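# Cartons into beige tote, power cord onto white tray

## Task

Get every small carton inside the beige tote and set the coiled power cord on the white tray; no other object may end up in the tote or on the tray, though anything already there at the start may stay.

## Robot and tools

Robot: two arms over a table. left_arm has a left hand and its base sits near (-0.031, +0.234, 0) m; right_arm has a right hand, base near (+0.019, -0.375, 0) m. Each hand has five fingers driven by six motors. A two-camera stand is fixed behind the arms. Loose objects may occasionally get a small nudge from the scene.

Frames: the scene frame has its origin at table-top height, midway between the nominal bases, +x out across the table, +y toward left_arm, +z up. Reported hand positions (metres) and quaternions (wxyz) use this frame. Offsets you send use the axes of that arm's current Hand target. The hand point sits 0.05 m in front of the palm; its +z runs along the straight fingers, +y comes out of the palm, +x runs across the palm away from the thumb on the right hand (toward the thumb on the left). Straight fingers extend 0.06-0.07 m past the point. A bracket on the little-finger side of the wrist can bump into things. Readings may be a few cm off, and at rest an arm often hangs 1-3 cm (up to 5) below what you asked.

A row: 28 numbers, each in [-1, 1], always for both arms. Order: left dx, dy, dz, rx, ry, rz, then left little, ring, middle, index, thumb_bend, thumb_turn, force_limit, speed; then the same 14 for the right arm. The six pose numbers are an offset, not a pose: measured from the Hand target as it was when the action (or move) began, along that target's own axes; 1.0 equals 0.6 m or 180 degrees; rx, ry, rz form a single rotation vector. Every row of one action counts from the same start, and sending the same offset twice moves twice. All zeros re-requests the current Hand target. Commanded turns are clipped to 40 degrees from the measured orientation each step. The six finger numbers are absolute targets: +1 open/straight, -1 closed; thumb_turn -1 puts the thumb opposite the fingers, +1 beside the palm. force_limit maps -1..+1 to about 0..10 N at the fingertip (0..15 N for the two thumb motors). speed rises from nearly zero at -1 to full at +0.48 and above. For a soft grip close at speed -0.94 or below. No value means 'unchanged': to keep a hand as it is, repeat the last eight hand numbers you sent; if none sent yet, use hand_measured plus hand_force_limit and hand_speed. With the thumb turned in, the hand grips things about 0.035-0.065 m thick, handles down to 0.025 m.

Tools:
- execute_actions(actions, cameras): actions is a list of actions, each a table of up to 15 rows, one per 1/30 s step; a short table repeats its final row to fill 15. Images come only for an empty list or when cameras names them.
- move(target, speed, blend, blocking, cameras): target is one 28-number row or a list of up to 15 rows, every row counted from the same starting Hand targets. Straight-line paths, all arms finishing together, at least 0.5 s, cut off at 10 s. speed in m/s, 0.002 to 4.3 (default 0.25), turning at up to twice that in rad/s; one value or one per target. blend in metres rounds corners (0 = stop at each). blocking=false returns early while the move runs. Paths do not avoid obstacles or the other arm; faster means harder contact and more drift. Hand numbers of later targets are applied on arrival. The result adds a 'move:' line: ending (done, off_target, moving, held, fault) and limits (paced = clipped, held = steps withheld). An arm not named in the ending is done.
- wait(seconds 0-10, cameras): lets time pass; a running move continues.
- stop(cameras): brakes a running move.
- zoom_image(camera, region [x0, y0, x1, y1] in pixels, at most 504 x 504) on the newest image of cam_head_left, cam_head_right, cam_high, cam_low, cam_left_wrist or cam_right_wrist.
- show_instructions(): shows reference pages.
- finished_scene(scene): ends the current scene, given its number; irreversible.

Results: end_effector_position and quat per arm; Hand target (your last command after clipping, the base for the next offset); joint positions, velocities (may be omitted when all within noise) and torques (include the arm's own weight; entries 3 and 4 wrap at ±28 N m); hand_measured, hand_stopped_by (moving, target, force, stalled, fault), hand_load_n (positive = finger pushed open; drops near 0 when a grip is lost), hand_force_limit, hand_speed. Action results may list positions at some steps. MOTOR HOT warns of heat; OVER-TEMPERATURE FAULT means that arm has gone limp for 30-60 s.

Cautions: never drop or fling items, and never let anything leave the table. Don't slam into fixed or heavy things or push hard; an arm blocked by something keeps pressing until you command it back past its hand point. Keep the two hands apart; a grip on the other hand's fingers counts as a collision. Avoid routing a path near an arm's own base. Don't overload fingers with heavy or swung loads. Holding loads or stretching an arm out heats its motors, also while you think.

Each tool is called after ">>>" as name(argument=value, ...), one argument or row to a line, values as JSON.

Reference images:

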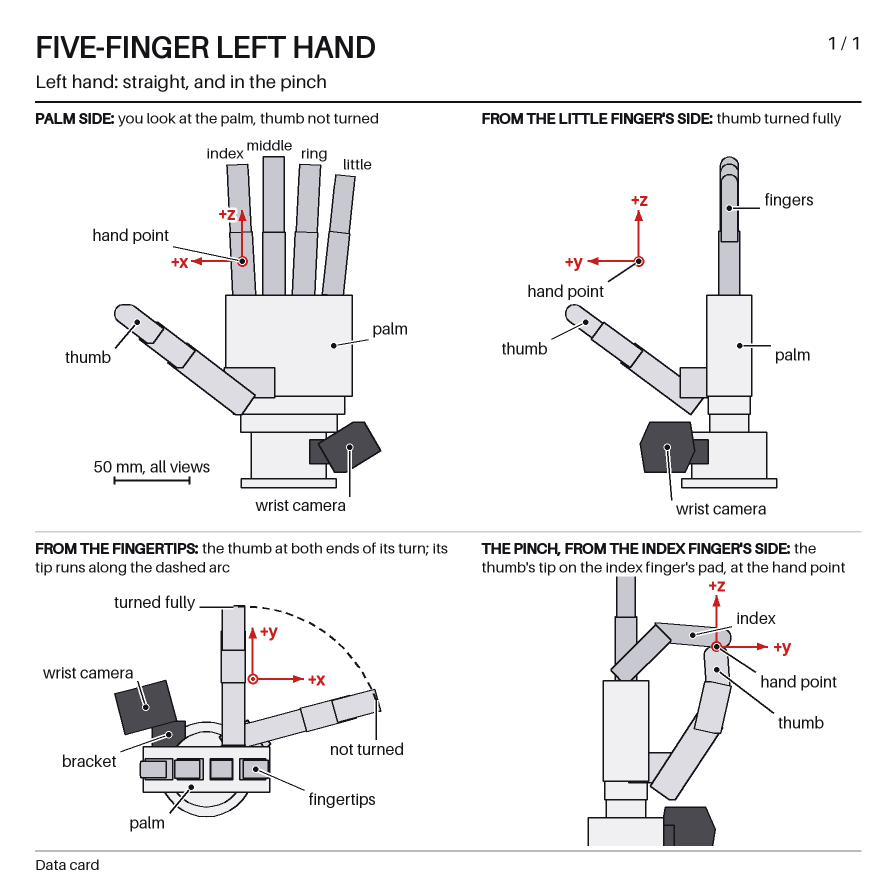

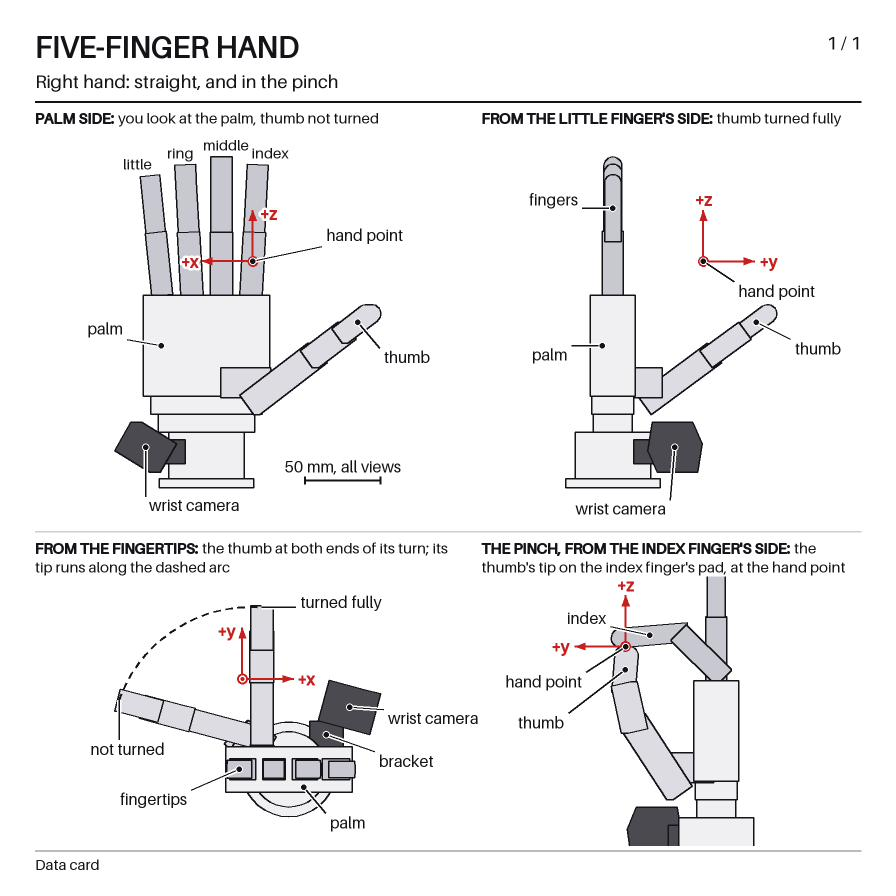

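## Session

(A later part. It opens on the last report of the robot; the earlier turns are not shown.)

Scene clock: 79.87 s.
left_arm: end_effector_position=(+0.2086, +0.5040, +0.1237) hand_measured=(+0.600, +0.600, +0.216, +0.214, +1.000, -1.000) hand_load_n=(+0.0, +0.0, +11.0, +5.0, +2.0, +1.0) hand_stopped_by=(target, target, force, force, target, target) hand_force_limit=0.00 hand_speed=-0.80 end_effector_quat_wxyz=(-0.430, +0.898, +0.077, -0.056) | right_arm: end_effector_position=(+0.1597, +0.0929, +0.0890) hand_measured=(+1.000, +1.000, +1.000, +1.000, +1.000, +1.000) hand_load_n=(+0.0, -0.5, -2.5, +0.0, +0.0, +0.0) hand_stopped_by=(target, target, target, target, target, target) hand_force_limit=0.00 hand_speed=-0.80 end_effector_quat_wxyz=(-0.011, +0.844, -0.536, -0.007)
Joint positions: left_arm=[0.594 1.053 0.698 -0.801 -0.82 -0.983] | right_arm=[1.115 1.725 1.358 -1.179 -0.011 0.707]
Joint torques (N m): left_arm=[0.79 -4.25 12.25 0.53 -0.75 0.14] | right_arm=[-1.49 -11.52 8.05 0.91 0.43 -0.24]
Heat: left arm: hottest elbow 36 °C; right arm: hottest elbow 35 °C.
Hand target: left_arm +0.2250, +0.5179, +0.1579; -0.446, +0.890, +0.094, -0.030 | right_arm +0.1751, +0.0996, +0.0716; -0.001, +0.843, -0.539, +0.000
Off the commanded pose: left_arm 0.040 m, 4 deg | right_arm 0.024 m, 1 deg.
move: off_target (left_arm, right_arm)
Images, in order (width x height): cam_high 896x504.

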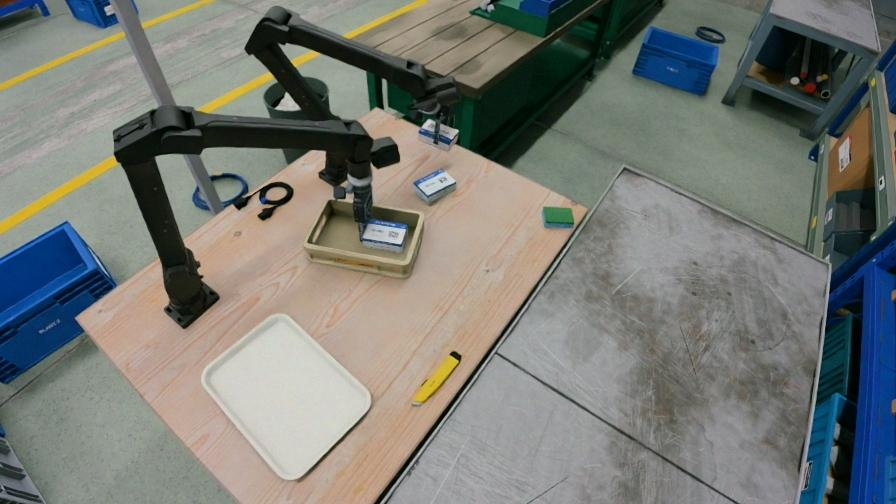

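>>> move(
  target=[0,0,0,0,0,0, 0.6,0.6,-0.3,-0.3,1,-1,0.0,-0.8, 0,-0.022,0,0,0,0, 1,1,1,1,1,1,0,-0.8],
  speed=0.05,
  cameras=["cam_high","cam_head_left","cam_right_wrist"],
)

>>> zoom_image(
  camera="cam_high",
  region=[270, 120, 450, 300],
)

Scene clock: 80.93 s.
left_arm: end_effector_position=(+0.2086, +0.5040, +0.1237) hand_measured=(+0.600, +0.600, +0.216, +0.214, +1.000, -1.000) hand_load_n=(+0.0, +0.0, +11.0, +5.0, +2.0, +1.0) hand_stopped_by=(target, target, force, force, target, target) hand_force_limit=0.00 hand_speed=-0.80 end_effector_quat_wxyz=(-0.430, +0.898, +0.077, -0.056) | right_arm: end_effector_position=(+0.1713, +0.0988, +0.0894) hand_measured=(+1.000, +1.000, +1.000, +1.000, +1.000, +1.000) hand_load_n=(+0.0, -0.5, -2.5, +0.0, -0.5, +0.0) hand_stopped_by=(target, target, target, target, target, target) hand_force_limit=0.00 hand_speed=-0.80 end_effector_quat_wxyz=(-0.011, +0.844, -0.536, -0.008)
Joint positions: left_arm=[0.594 1.053 0.698 -0.801 -0.82 -0.983] | right_arm=[1.099 1.75 1.392 -1.189 -0.012 0.691]
Joint torques (N m): left_arm=[0.85 -4.31 12.23 0.53 -0.74 0.15] | right_arm=[-1.26 -10.99 8.34 0.66 0.4 -0.21]
Heat: left arm: hottest elbow 36 °C; right arm: hottest elbow 35 °C.
Hand target: left_arm +0.2250, +0.5179, +0.1579; -0.446, +0.890, +0.094, -0.030 | right_arm +0.1870, +0.1052, +0.0717; -0.001, +0.843, -0.539, +0.000
Off the commanded pose: left_arm 0.040 m, 4 deg | right_arm 0.025 m, 2 deg.
move: off_target (left_arm, right_arm)
Images, in order (width x height): cam_head_left 896x504, cam_high 896x504, cam_right_wrist 672x504.

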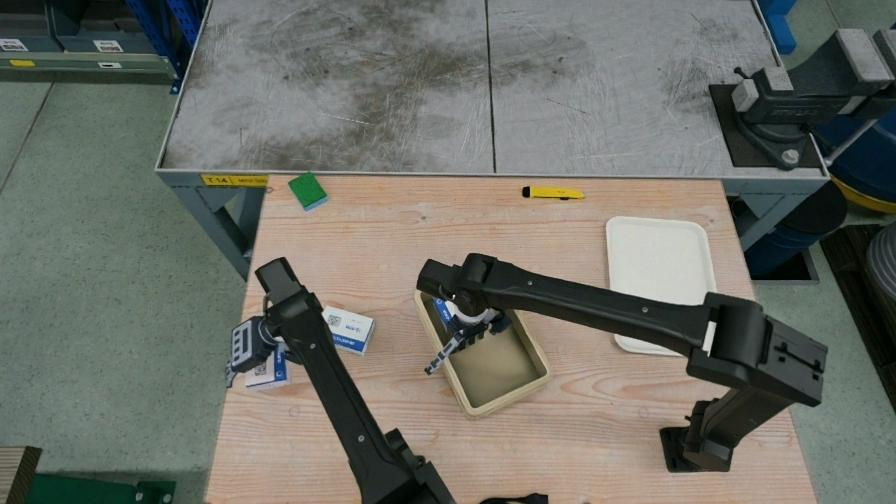

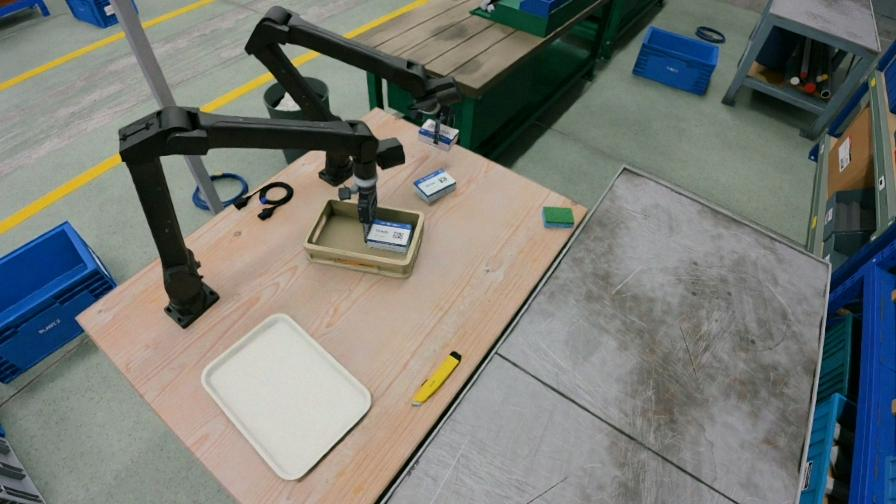

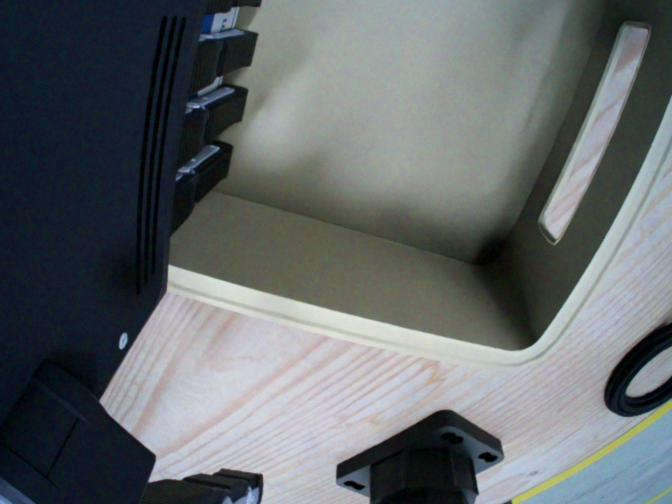

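Scaled by 2.800 from the camera's 896x504 image, which has a finer 1280x720 frame.

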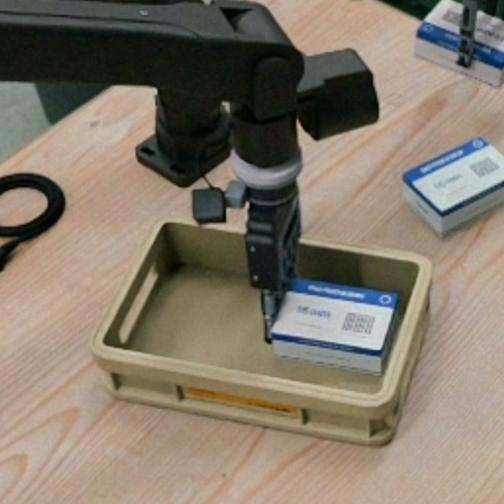

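>>> move(
  target=[
    [0,0,0,0,0,0, 0.6,0.6,-0.3,-0.3,1,-1,0.0,-0.8, 0,0.0333,0,0,0,0, 1,1,1,1,1,1,0,-0.8],
    [0,0,0,0,0,0, 0.6,0.6,-0.3,-0.3,1,-1,0.0,-0.8, 0,0.0333,-0.3167,0,0,0, 1,1,1,1,1,1,0,-0.8],
    [-0.024,0.0697,-0.4043,-0.0127,0.3331,0.2508, 0.6,0.6,-0.3,-0.3,1,-1,0.0,-0.8, 0.465,0.308,-0.3167,0,0,0, 1,1,1,1,1,1,0,-0.8],
    [-0.2392,0.3787,-0.7148,-0.0282,0.7418,0.5585, 0.6,0.6,-0.3,-0.3,1,-1,0.0,-0.8, 0.465,0.308,-0.3167,0,0,0, 1,1,1,1,1,1,0,-0.8],
  ],
  speed=[0.15,0.25,0.3,0.3],
  blend=[0,0.02,0.05,0],
  cameras=["all"],
)

>>> zoom_image(
  camera="cam_head_left",
  region=[380, 220, 580, 430],
)

>>> zoom_image(
  camera="cam_head_right",
  region=[380, 220, 580, 430],
)

>>> zoom_image(
  camera="cam_high",
  region=[270, 120, 450, 300],
)

Scene clock: 88.73 s.
left_arm: end_effector_position=(+0.1621, +0.0285, +0.2043) hand_measured=(+0.600, +0.600, +0.216, +0.214, +1.000, -1.000) hand_load_n=(+0.0, +0.0, +11.5, +5.0, +2.0, +1.0) hand_stopped_by=(target, target, force, force, target, target) hand_force_limit=0.00 hand_speed=-0.80 end_effector_quat_wxyz=(+0.060, -0.211, +0.880, -0.420) | right_arm: end_effector_position=(+0.1396, -0.2202, +0.2612) hand_measured=(+1.000, +1.000, +1.000, +1.000, +1.000, +1.000) hand_load_n=(+0.0, +0.0, +0.0, +0.0, +0.0, +0.0) hand_stopped_by=(target, target, target, target, target, target) hand_force_limit=0.00 hand_speed=-0.80 end_effector_quat_wxyz=(-0.019, +0.843, -0.538, +0.004)
Joint positions: left_arm=[-0.42 0.694 0.702 -0.859 0.555 0.447] | right_arm=[0.648 0.942 1.084 -1.675 -0.004 0.244]
Joint torques (N m): left_arm=[-0.21 0.26 12.21 1.7 0.39 0.22] | right_arm=[-0.62 -2.55 5.94 0.46 -0.04 -0.17]
Heat: left arm: hottest elbow 37 °C; right arm: hottest elbow 35 °C.
Hand target: left_arm +0.1745, +0.0193, +0.2292; +0.080, -0.192, +0.874, -0.439 | right_arm +0.1362, -0.2259, +0.2610; -0.001, +0.843, -0.539, +0.000
Off the commanded pose: left_arm 0.029 m, 4 deg | right_arm 0.007 m, 2 deg.
joint sent to its limit (right arm) — joint 4 (wrist pitch), lower limit. The joint targets still meet the commanded pose.
move: off_target (left_arm)

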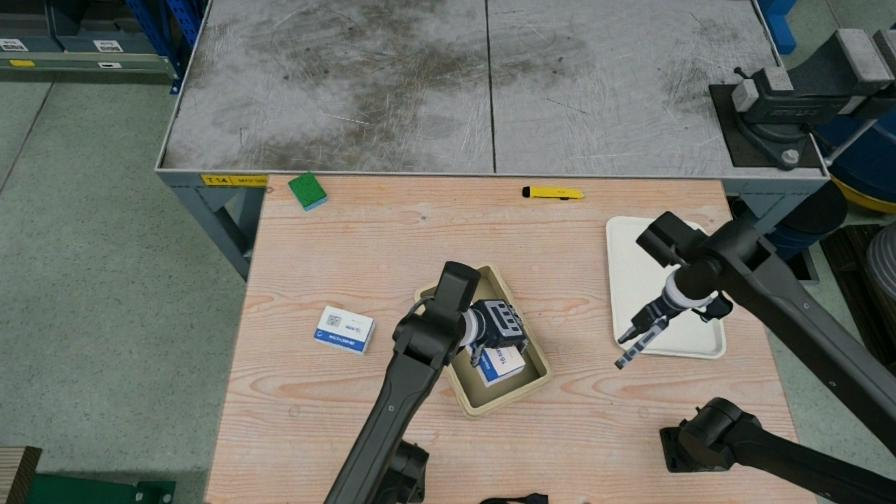

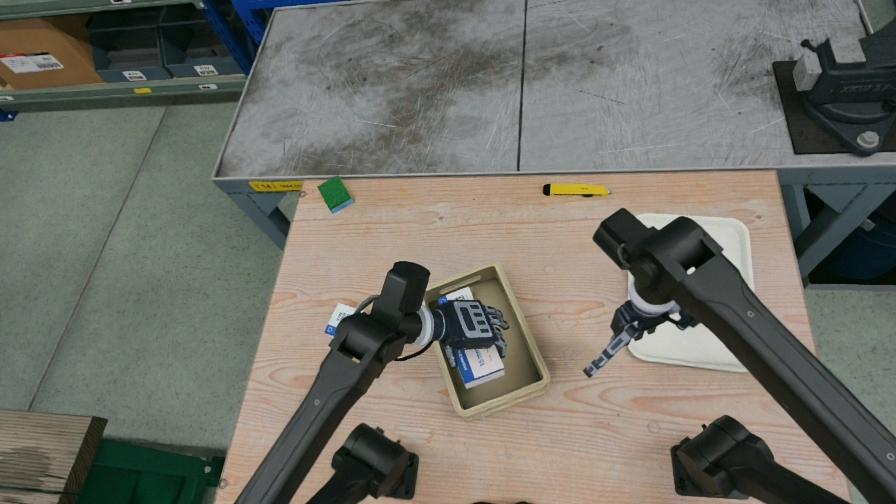

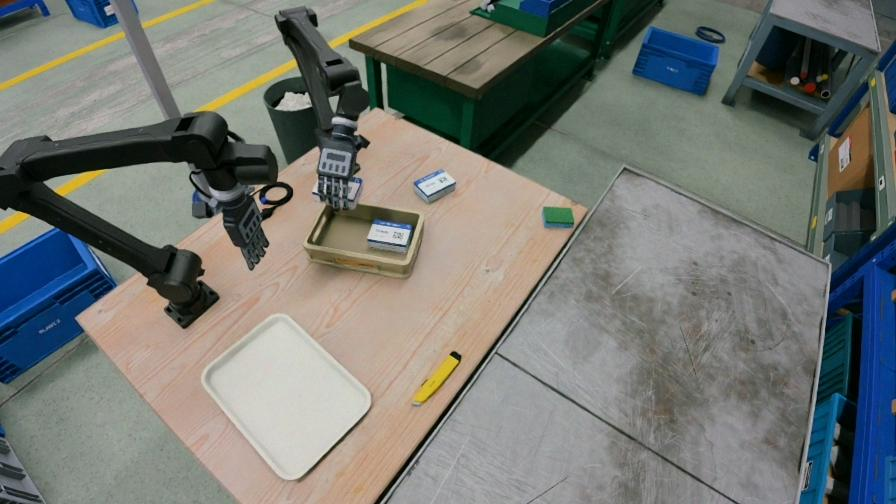

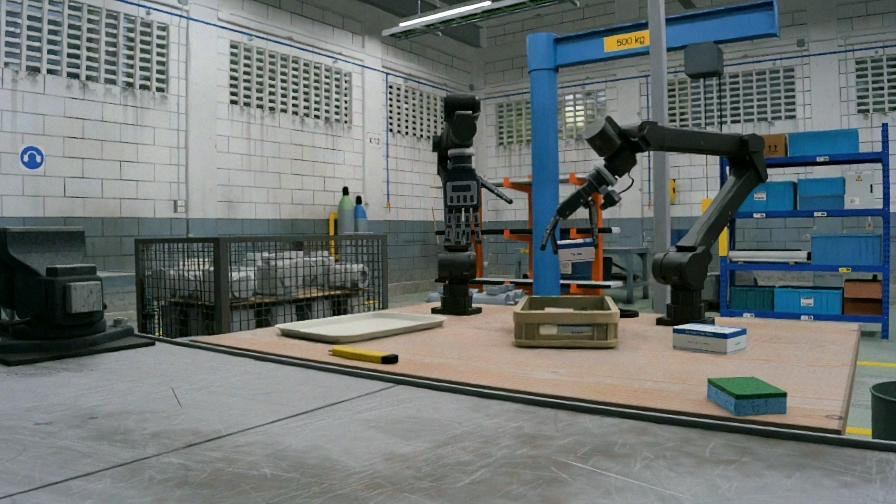

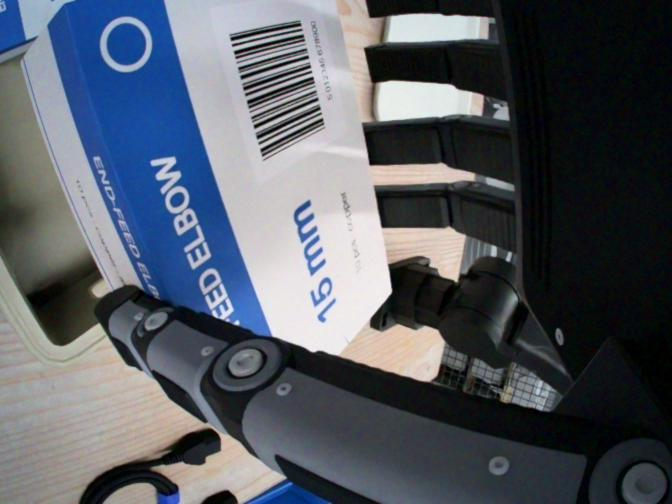

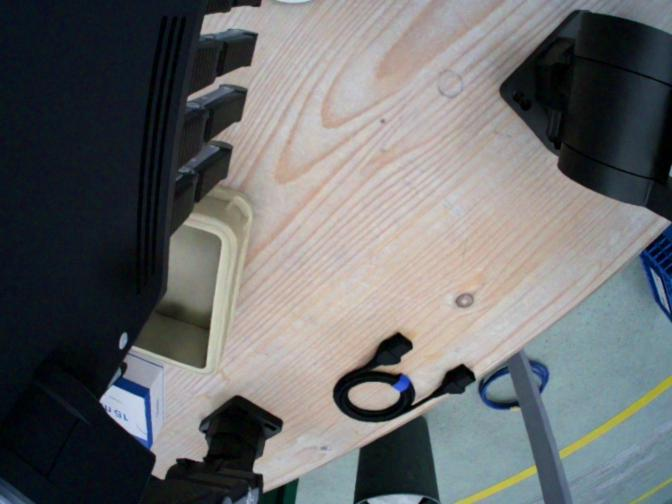

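Scaled by 2.400 from the camera's 896x504 image, which has a finer 1280x720 frame.

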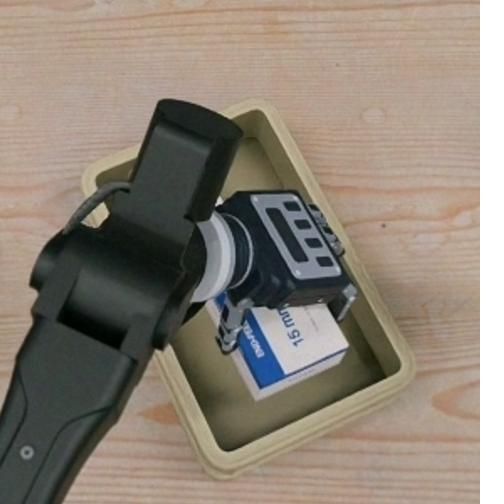

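Scaled by 2.400 from the camera's 896x504 image, which has a finer 1280x720 frame.

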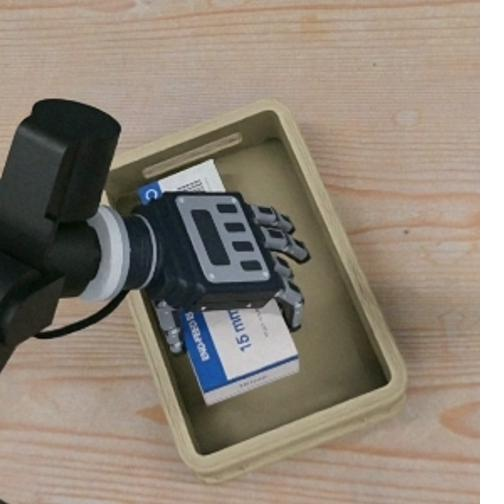

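Scaled by 2.800 from the camera's 896x504 image, which has a finer 1280x720 frame.

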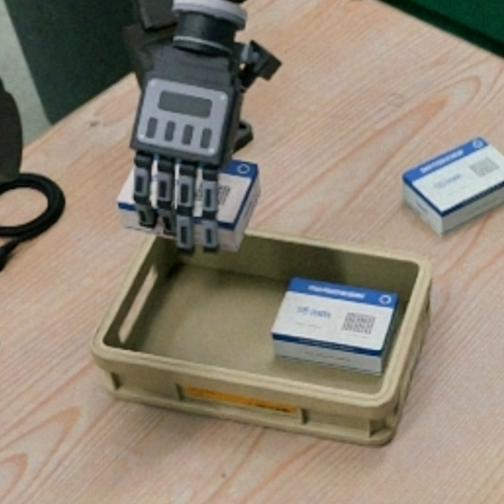

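>>> move(
  target=[-0.0048,0.1457,0.0973,0,0,0, 0.6,0.6,-0.3,-0.3,1,-1,0.0,-0.8, 0,0,0,0,0,0, 1,1,1,1,1,1,0,-0.8],
  speed=0.12,
  cameras=["cam_head_left","cam_head_right","cam_high","cam_low","cam_left_wrist"],
)

>>> zoom_image(
  camera="cam_head_left",
  region=[380, 220, 580, 430],
)

>>> zoom_image(
  camera="cam_head_right",
  region=[380, 220, 580, 430],
)

>>> zoom_image(
  camera="cam_high",
  region=[270, 120, 450, 300],
)

Scene clock: 90.90 s.
left_arm: end_effector_position=(+0.1660, +0.0257, +0.1226) hand_measured=(+0.600, +0.600, +0.216, +0.214, +1.000, -1.000) hand_load_n=(+0.0, +0.0, +11.0, +5.0, +2.0, +1.0) hand_stopped_by=(target, target, force, force, target, target) hand_force_limit=0.00 hand_speed=-0.80 end_effector_quat_wxyz=(+0.073, -0.195, +0.877, -0.434) | right_arm: end_effector_position=(+0.1396, -0.2202, +0.2612) hand_measured=(+1.000, +1.000, +1.000, +1.000, +1.000, +1.000) hand_load_n=(+0.0, +0.0, +0.0, +0.0, +0.0, +0.0) hand_stopped_by=(target, target, target, target, target, target) hand_force_limit=0.00 hand_speed=-0.80 end_effector_quat_wxyz=(-0.019, +0.843, -0.538, +0.004)
Joint positions: left_arm=[-0.42 0.719 0.482 -0.577 0.567 0.463] | right_arm=[0.648 0.942 1.084 -1.675 -0.004 0.244]
Joint torques (N m): left_arm=[0.97 0.32 8.57 1.8 0.38 0.21] | right_arm=[-1.2 -2.96 5.76 0.44 -0.02 -0.24]
Heat: left arm: hottest elbow 37 °C; right arm: hottest elbow 35 °C.
Hand target: left_arm +0.1720, +0.0248, +0.1244; +0.080, -0.192, +0.874, -0.439 | right_arm +0.1362, -0.2259, +0.2610; -0.001, +0.843, -0.539, +0.000
Off the commanded pose: left_arm 0.006 m, 1 deg | right_arm 0.007 m, 2 deg.
joint sent to its limit (right arm) — joint 4 (wrist pitch), lower limit. The joint targets still meet the commanded pose.
move: done
Images, in order (width x height): cam_head_left 896x504, cam_head_right 896x504, cam_high 896x504, cam_low 896x504, cam_left_wrist 672x504.

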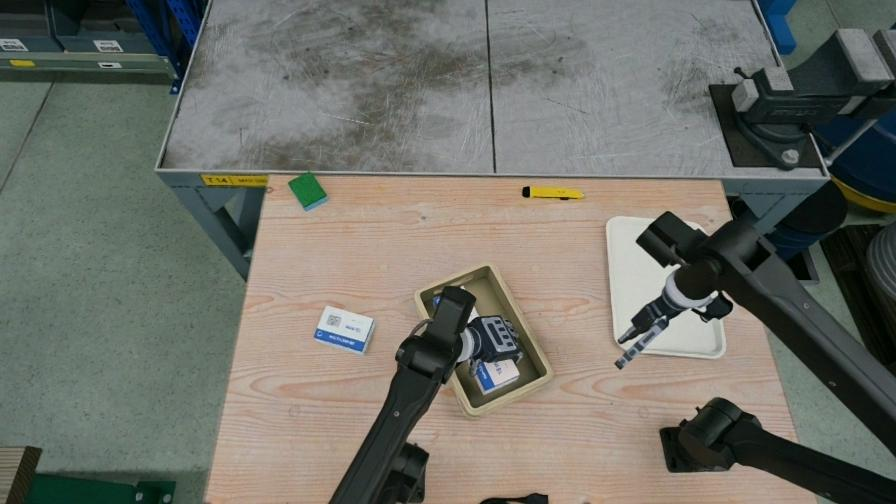

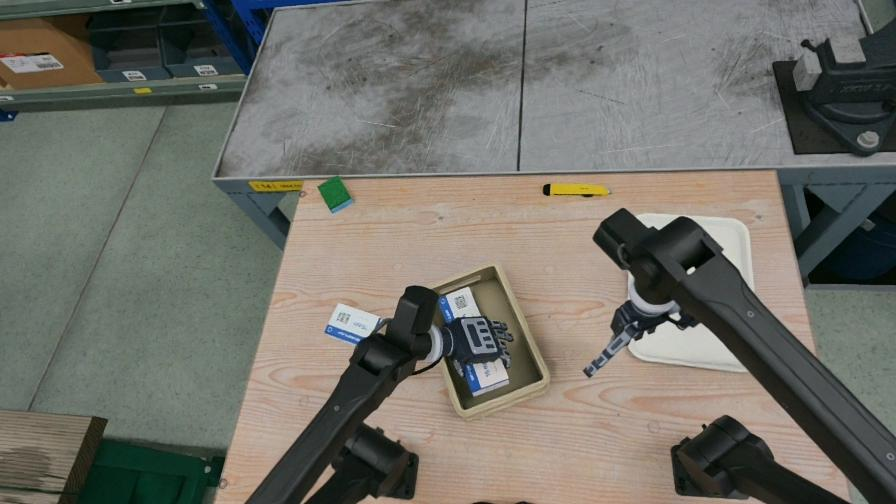

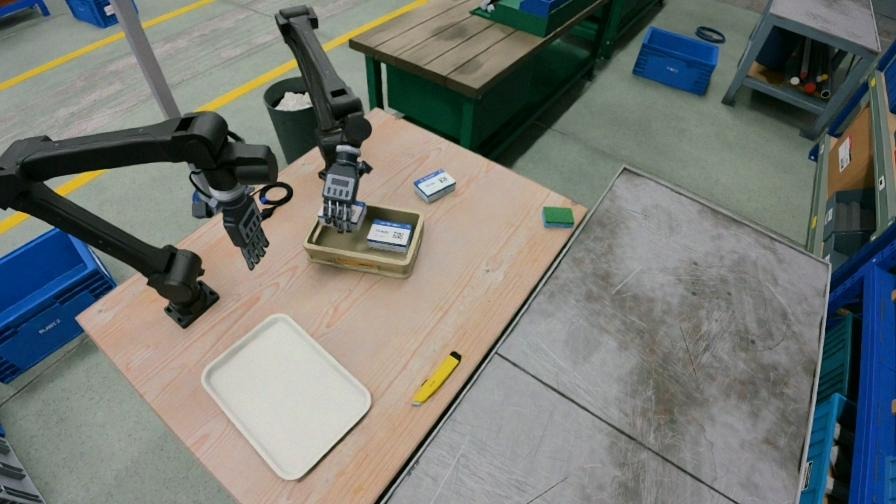

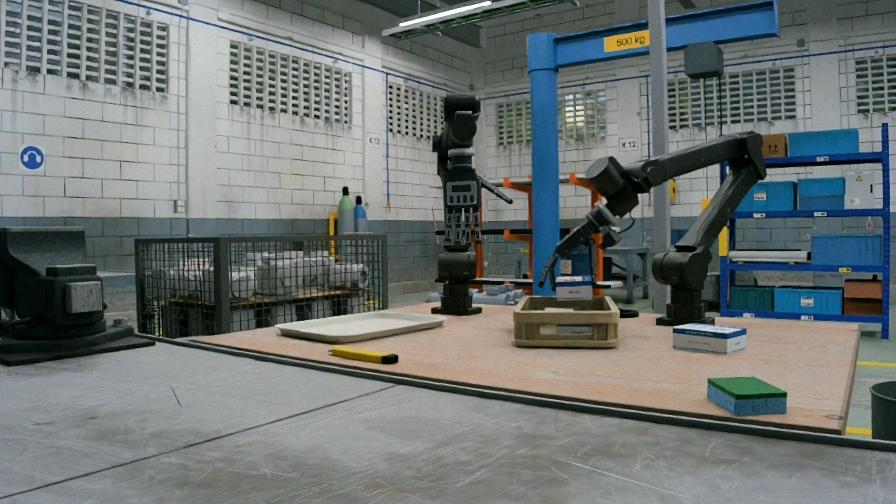

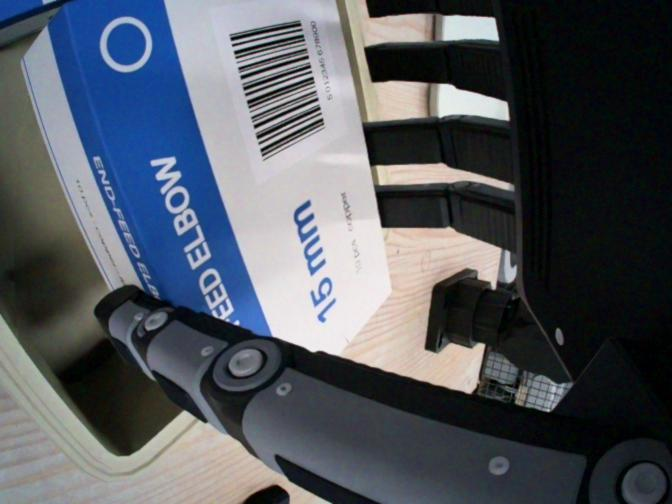

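Scaled by 2.400 from the camera's 896x504 image, which has a finer 1280x720 frame.

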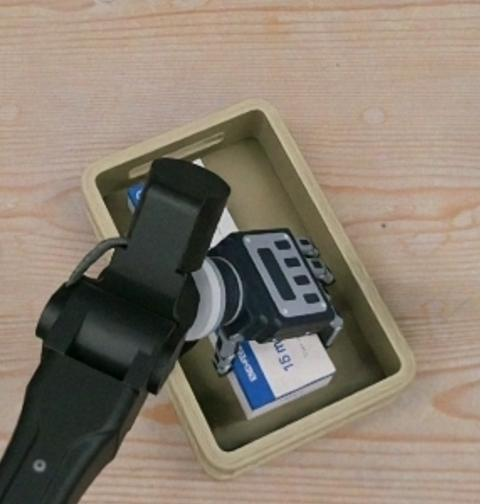

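Scaled by 2.400 from the camera's 896x504 image, which has a finer 1280x720 frame.

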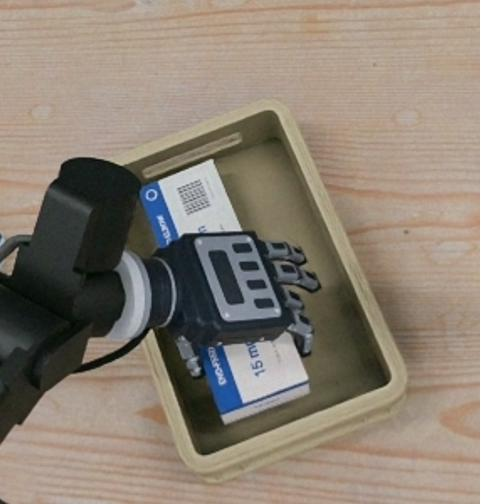

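Scaled by 2.800 from the camera's 896x504 image, which has a finer 1280x720 frame.

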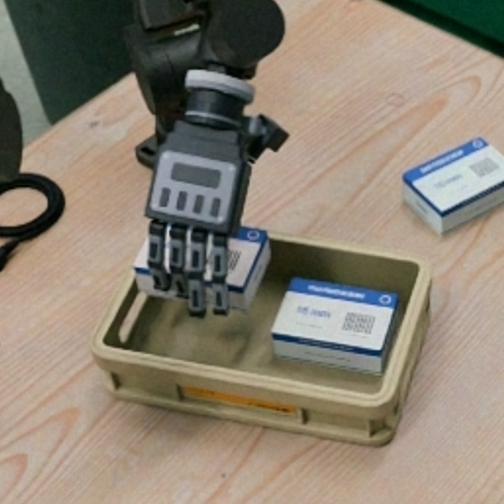

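>>> move(
  target=[-0.013,0.0878,0.066,0,0,0, 0.6,0.6,-0.3,-0.3,1,-1,0.0,-0.8, 0,0,0,0,0,0, 1,1,1,1,1,1,0,-0.8],
  speed=0.08,
  cameras=["cam_head_left","cam_head_right","cam_high","cam_low"],
)

>>> zoom_image(
  camera="cam_head_right",
  region=[380, 220, 580, 430],
)

>>> zoom_image(
  camera="cam_low",
  region=[500, 270, 620, 360],
)

Scene clock: 92.83 s.
left_arm: end_effector_position=(+0.1721, +0.0272, +0.0579) hand_measured=(+0.600, +0.600, +0.216, +0.214, +1.000, -1.000) hand_load_n=(+0.0, +0.0, +11.5, +5.0, +2.0, +0.5) hand_stopped_by=(target, target, force, force, target, target) hand_force_limit=0.00 hand_speed=-0.80 end_effector_quat_wxyz=(+0.073, -0.194, +0.876, -0.435) | right_arm: end_effector_position=(+0.1396, -0.2202, +0.2612) hand_measured=(+1.000, +1.000, +1.000, +1.000, +1.000, +1.000) hand_load_n=(+0.0, +0.0, +0.0, +0.0, +0.0, +0.0) hand_stopped_by=(target, target, target, target, target, target) hand_force_limit=0.00 hand_speed=-0.80 end_effector_quat_wxyz=(-0.019, +0.843, -0.538, +0.004)
Joint positions: left_arm=[-0.4 0.848 0.35 -0.322 0.583 0.481] | right_arm=[0.648 0.942 1.084 -1.675 -0.004 0.244]
Joint torques (N m): left_arm=[0.97 -0.15 7.68 1.77 0.36 0.21] | right_arm=[-1.49 -2.96 5.89 0.31 -0.04 -0.22]
Heat: left arm: hottest elbow 37 °C; right arm: hottest elbow 35 °C.
Hand target: left_arm +0.1771, +0.0272, +0.0583; +0.079, -0.192, +0.874, -0.439 | right_arm +0.1362, -0.2259, +0.2610; -0.001, +0.843, -0.539, +0.000
Off the commanded pose: left_arm 0.005 m, 1 deg | right_arm 0.007 m, 2 deg.
joint sent to its limit (right arm) — joint 4 (wrist pitch), lower limit. The joint targets still meet the commanded pose.
move: done
Images, in order (width x height): cam_head_left 896x504, cam_head_right 896x504, cam_high 896x504, cam_low 896x504.

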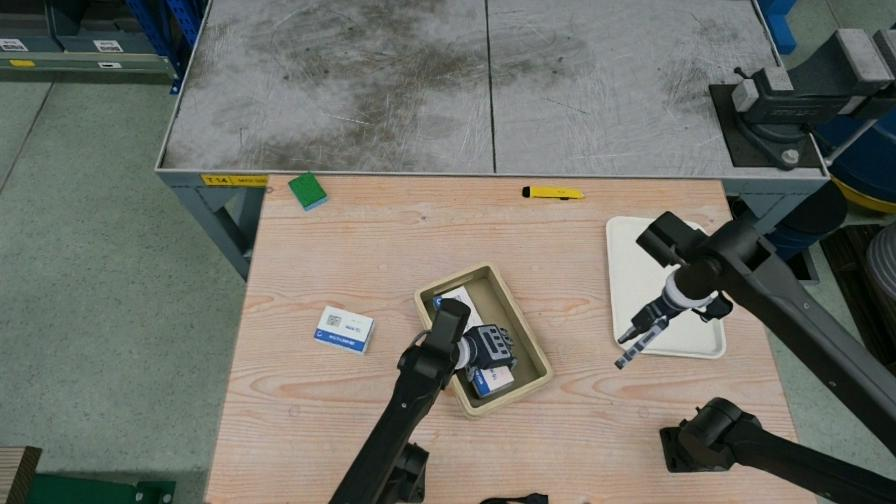

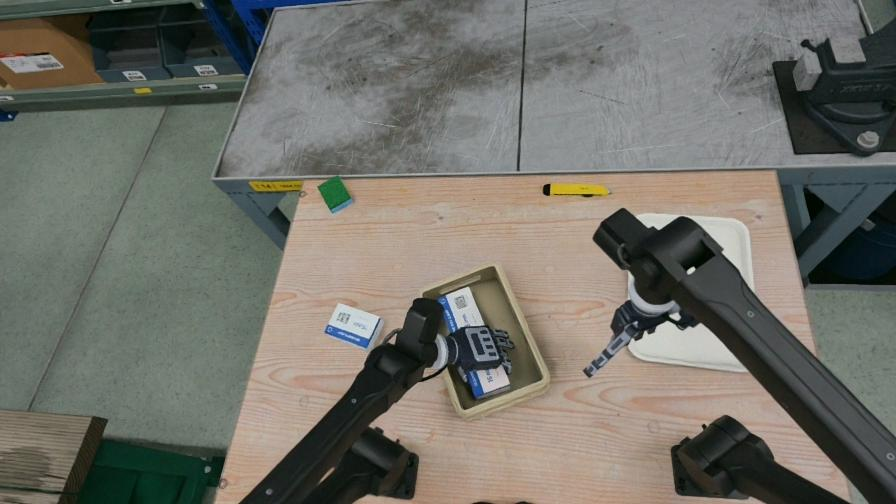

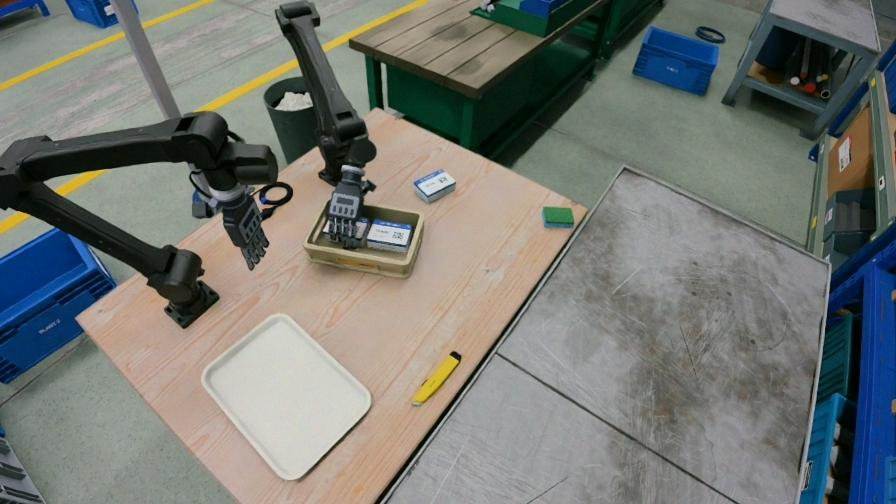

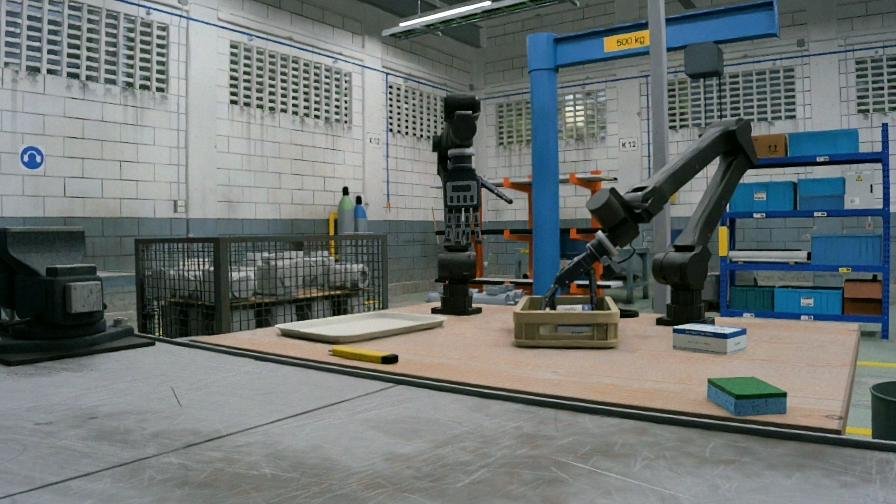

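Scaled by 2.400 from the camera's 896x504 image, which has a finer 1280x720 frame.

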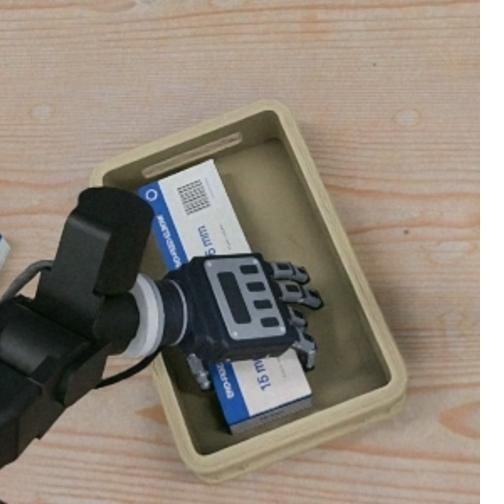

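Scaled by 4.200 from the camera's 896x504 image, which has a finer 1280x720 frame.

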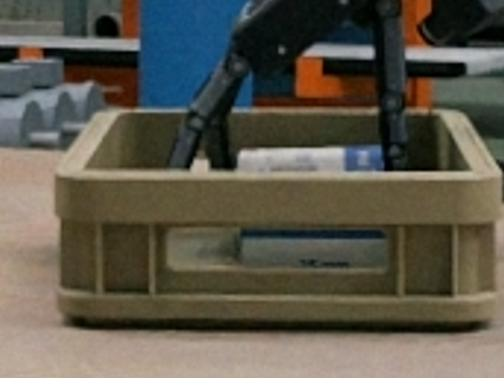

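>>> move(
  target=[
    [-0.0004,0.0107,0.008,0,0,0, 0.6,0.6,-0.3,-0.3,1,-1,0.0,-0.8, 0,0,0,0,0,0, 1,1,1,1,1,1,0,-0.8],
    [-0.0004,0.0107,0.008,0,0,0, 0.6,0.6,0.45,0.45,1,-1,0.0,-0.8, 0,0,0,0,0,0, 1,1,1,1,1,1,0,-0.8],
    [0.0078,-0.2,-0.15,0,0,0, 0.6,0.6,0.45,0.45,1,-1,0.0,-0.8, 0,0,0,0,0,0, 1,1,1,1,1,1,0,-0.8],
  ],
  speed=[0.05,0.05,0.12],
  cameras=["all"],
)

>>> zoom_image(
  camera="cam_high",
  region=[270, 120, 450, 300],
)

Scene clock: 96.77 s.
left_arm: end_effector_position=(+0.1654, +0.0304, +0.1791) hand_measured=(+0.600, +0.600, +0.450, +0.450, +1.000, -1.000) hand_load_n=(+0.0, +0.0, +0.0, +0.0, +0.0, +0.0) hand_stopped_by=(target, target, target, target, target, target) hand_force_limit=0.00 hand_speed=-0.80 end_effector_quat_wxyz=(+0.058, -0.202, +0.881, -0.424) | right_arm: end_effector_position=(+0.1396, -0.2202, +0.2612) hand_measured=(+1.000, +1.000, +1.000, +1.000, +1.000, +1.000) hand_load_n=(+0.0, +0.0, +0.0, +0.0, +0.0, +0.0) hand_stopped_by=(target, target, target, target, target, target) hand_force_limit=0.00 hand_speed=-0.80 end_effector_quat_wxyz=(-0.019, +0.843, -0.538, +0.004)
Joint positions: left_arm=[-0.4 0.709 0.641 -0.795 0.582 0.482] | right_arm=[0.648 0.942 1.084 -1.675 -0.004 0.244]
Joint torques (N m): left_arm=[0.79 -0.85 12.71 0.83 0.31 0.17] | right_arm=[-1.2 -3.19 5.79 0.23 -0.04 -0.24]
Heat: left arm: hottest elbow 37 °C; right arm: hottest elbow 35 °C.
Hand target: left_arm +0.1771, +0.0267, +0.2082; +0.079, -0.192, +0.874, -0.439 | right_arm +0.1362, -0.2259, +0.2610; -0.001, +0.843, -0.539, +0.000
Off the commanded pose: left_arm 0.032 m, 3 deg | right_arm 0.007 m, 2 deg.
joint sent to its limit (right arm) — joint 4 (wrist pitch), lower limit. The joint targets still meet the commanded pose.
move: off_target (left_arm)

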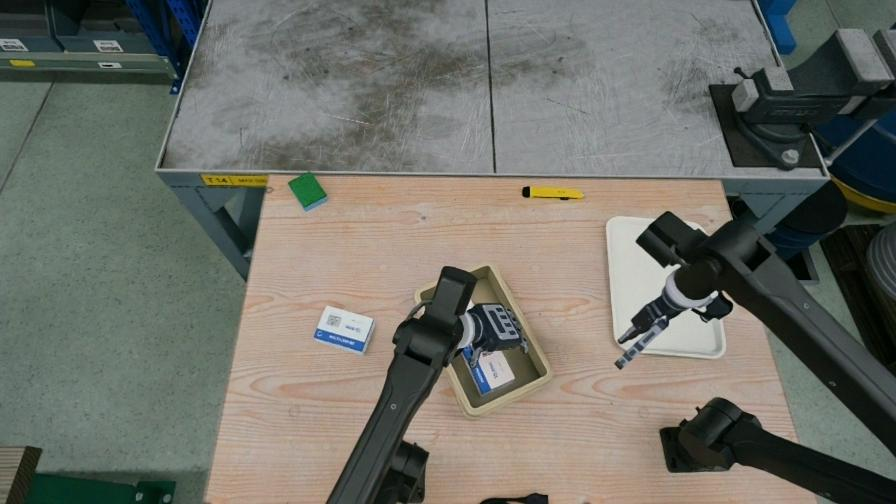

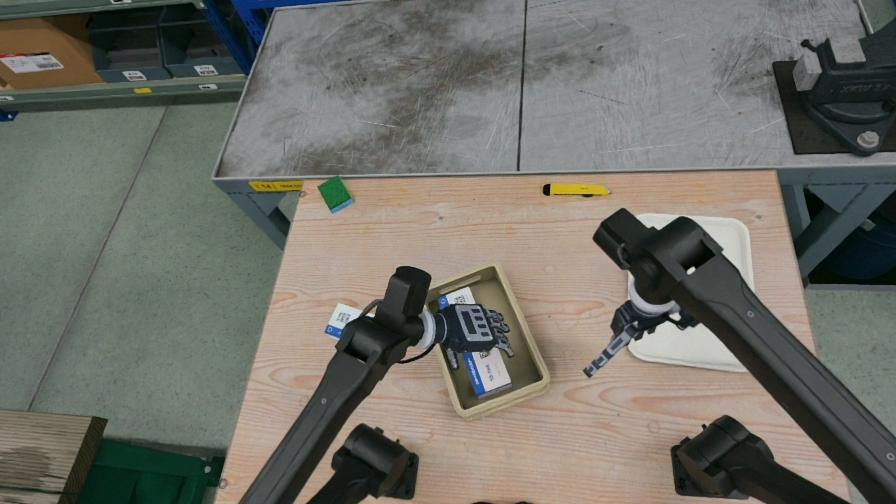

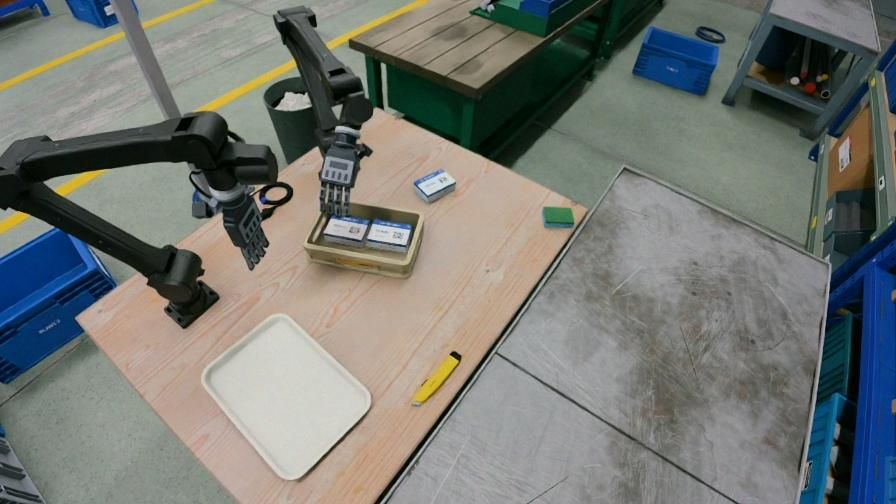

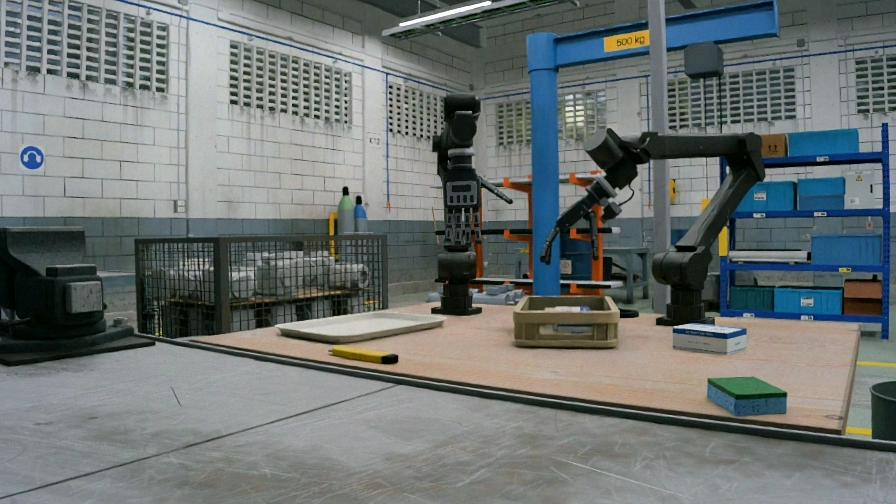

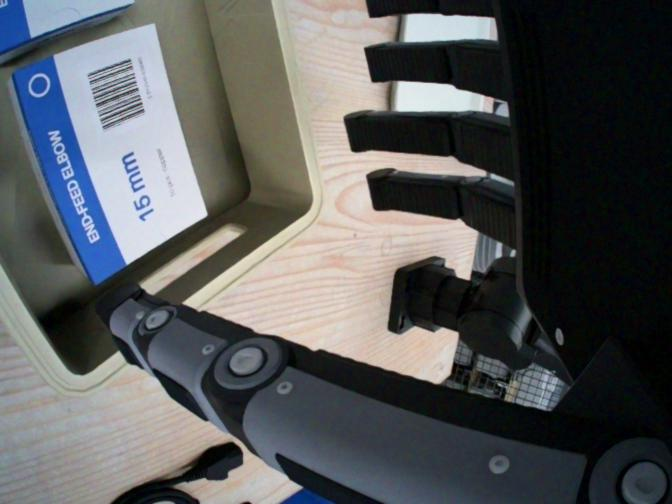

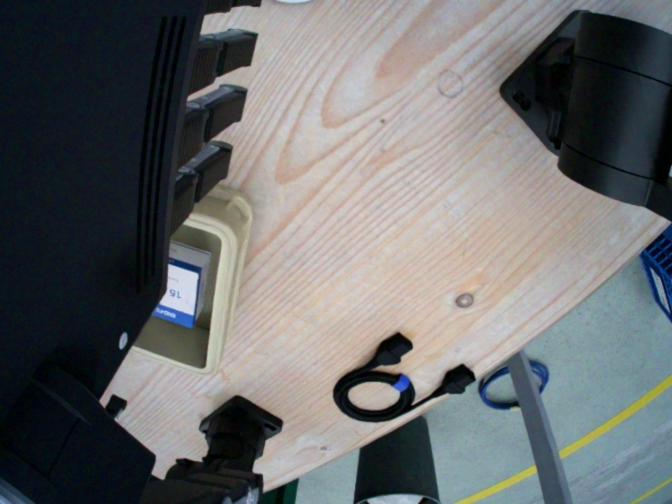

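Scaled by 2.800 from the camera's 896x504 image, which has a finer 1280x720 frame.

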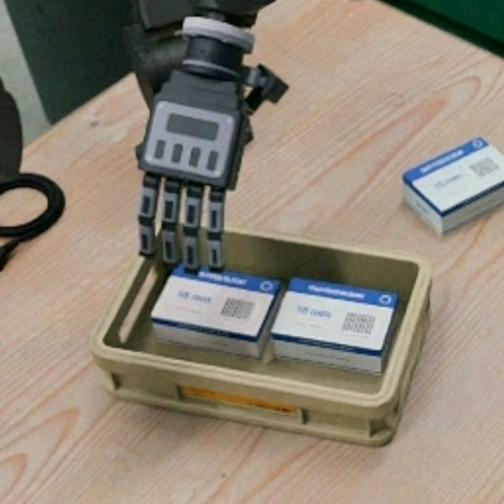

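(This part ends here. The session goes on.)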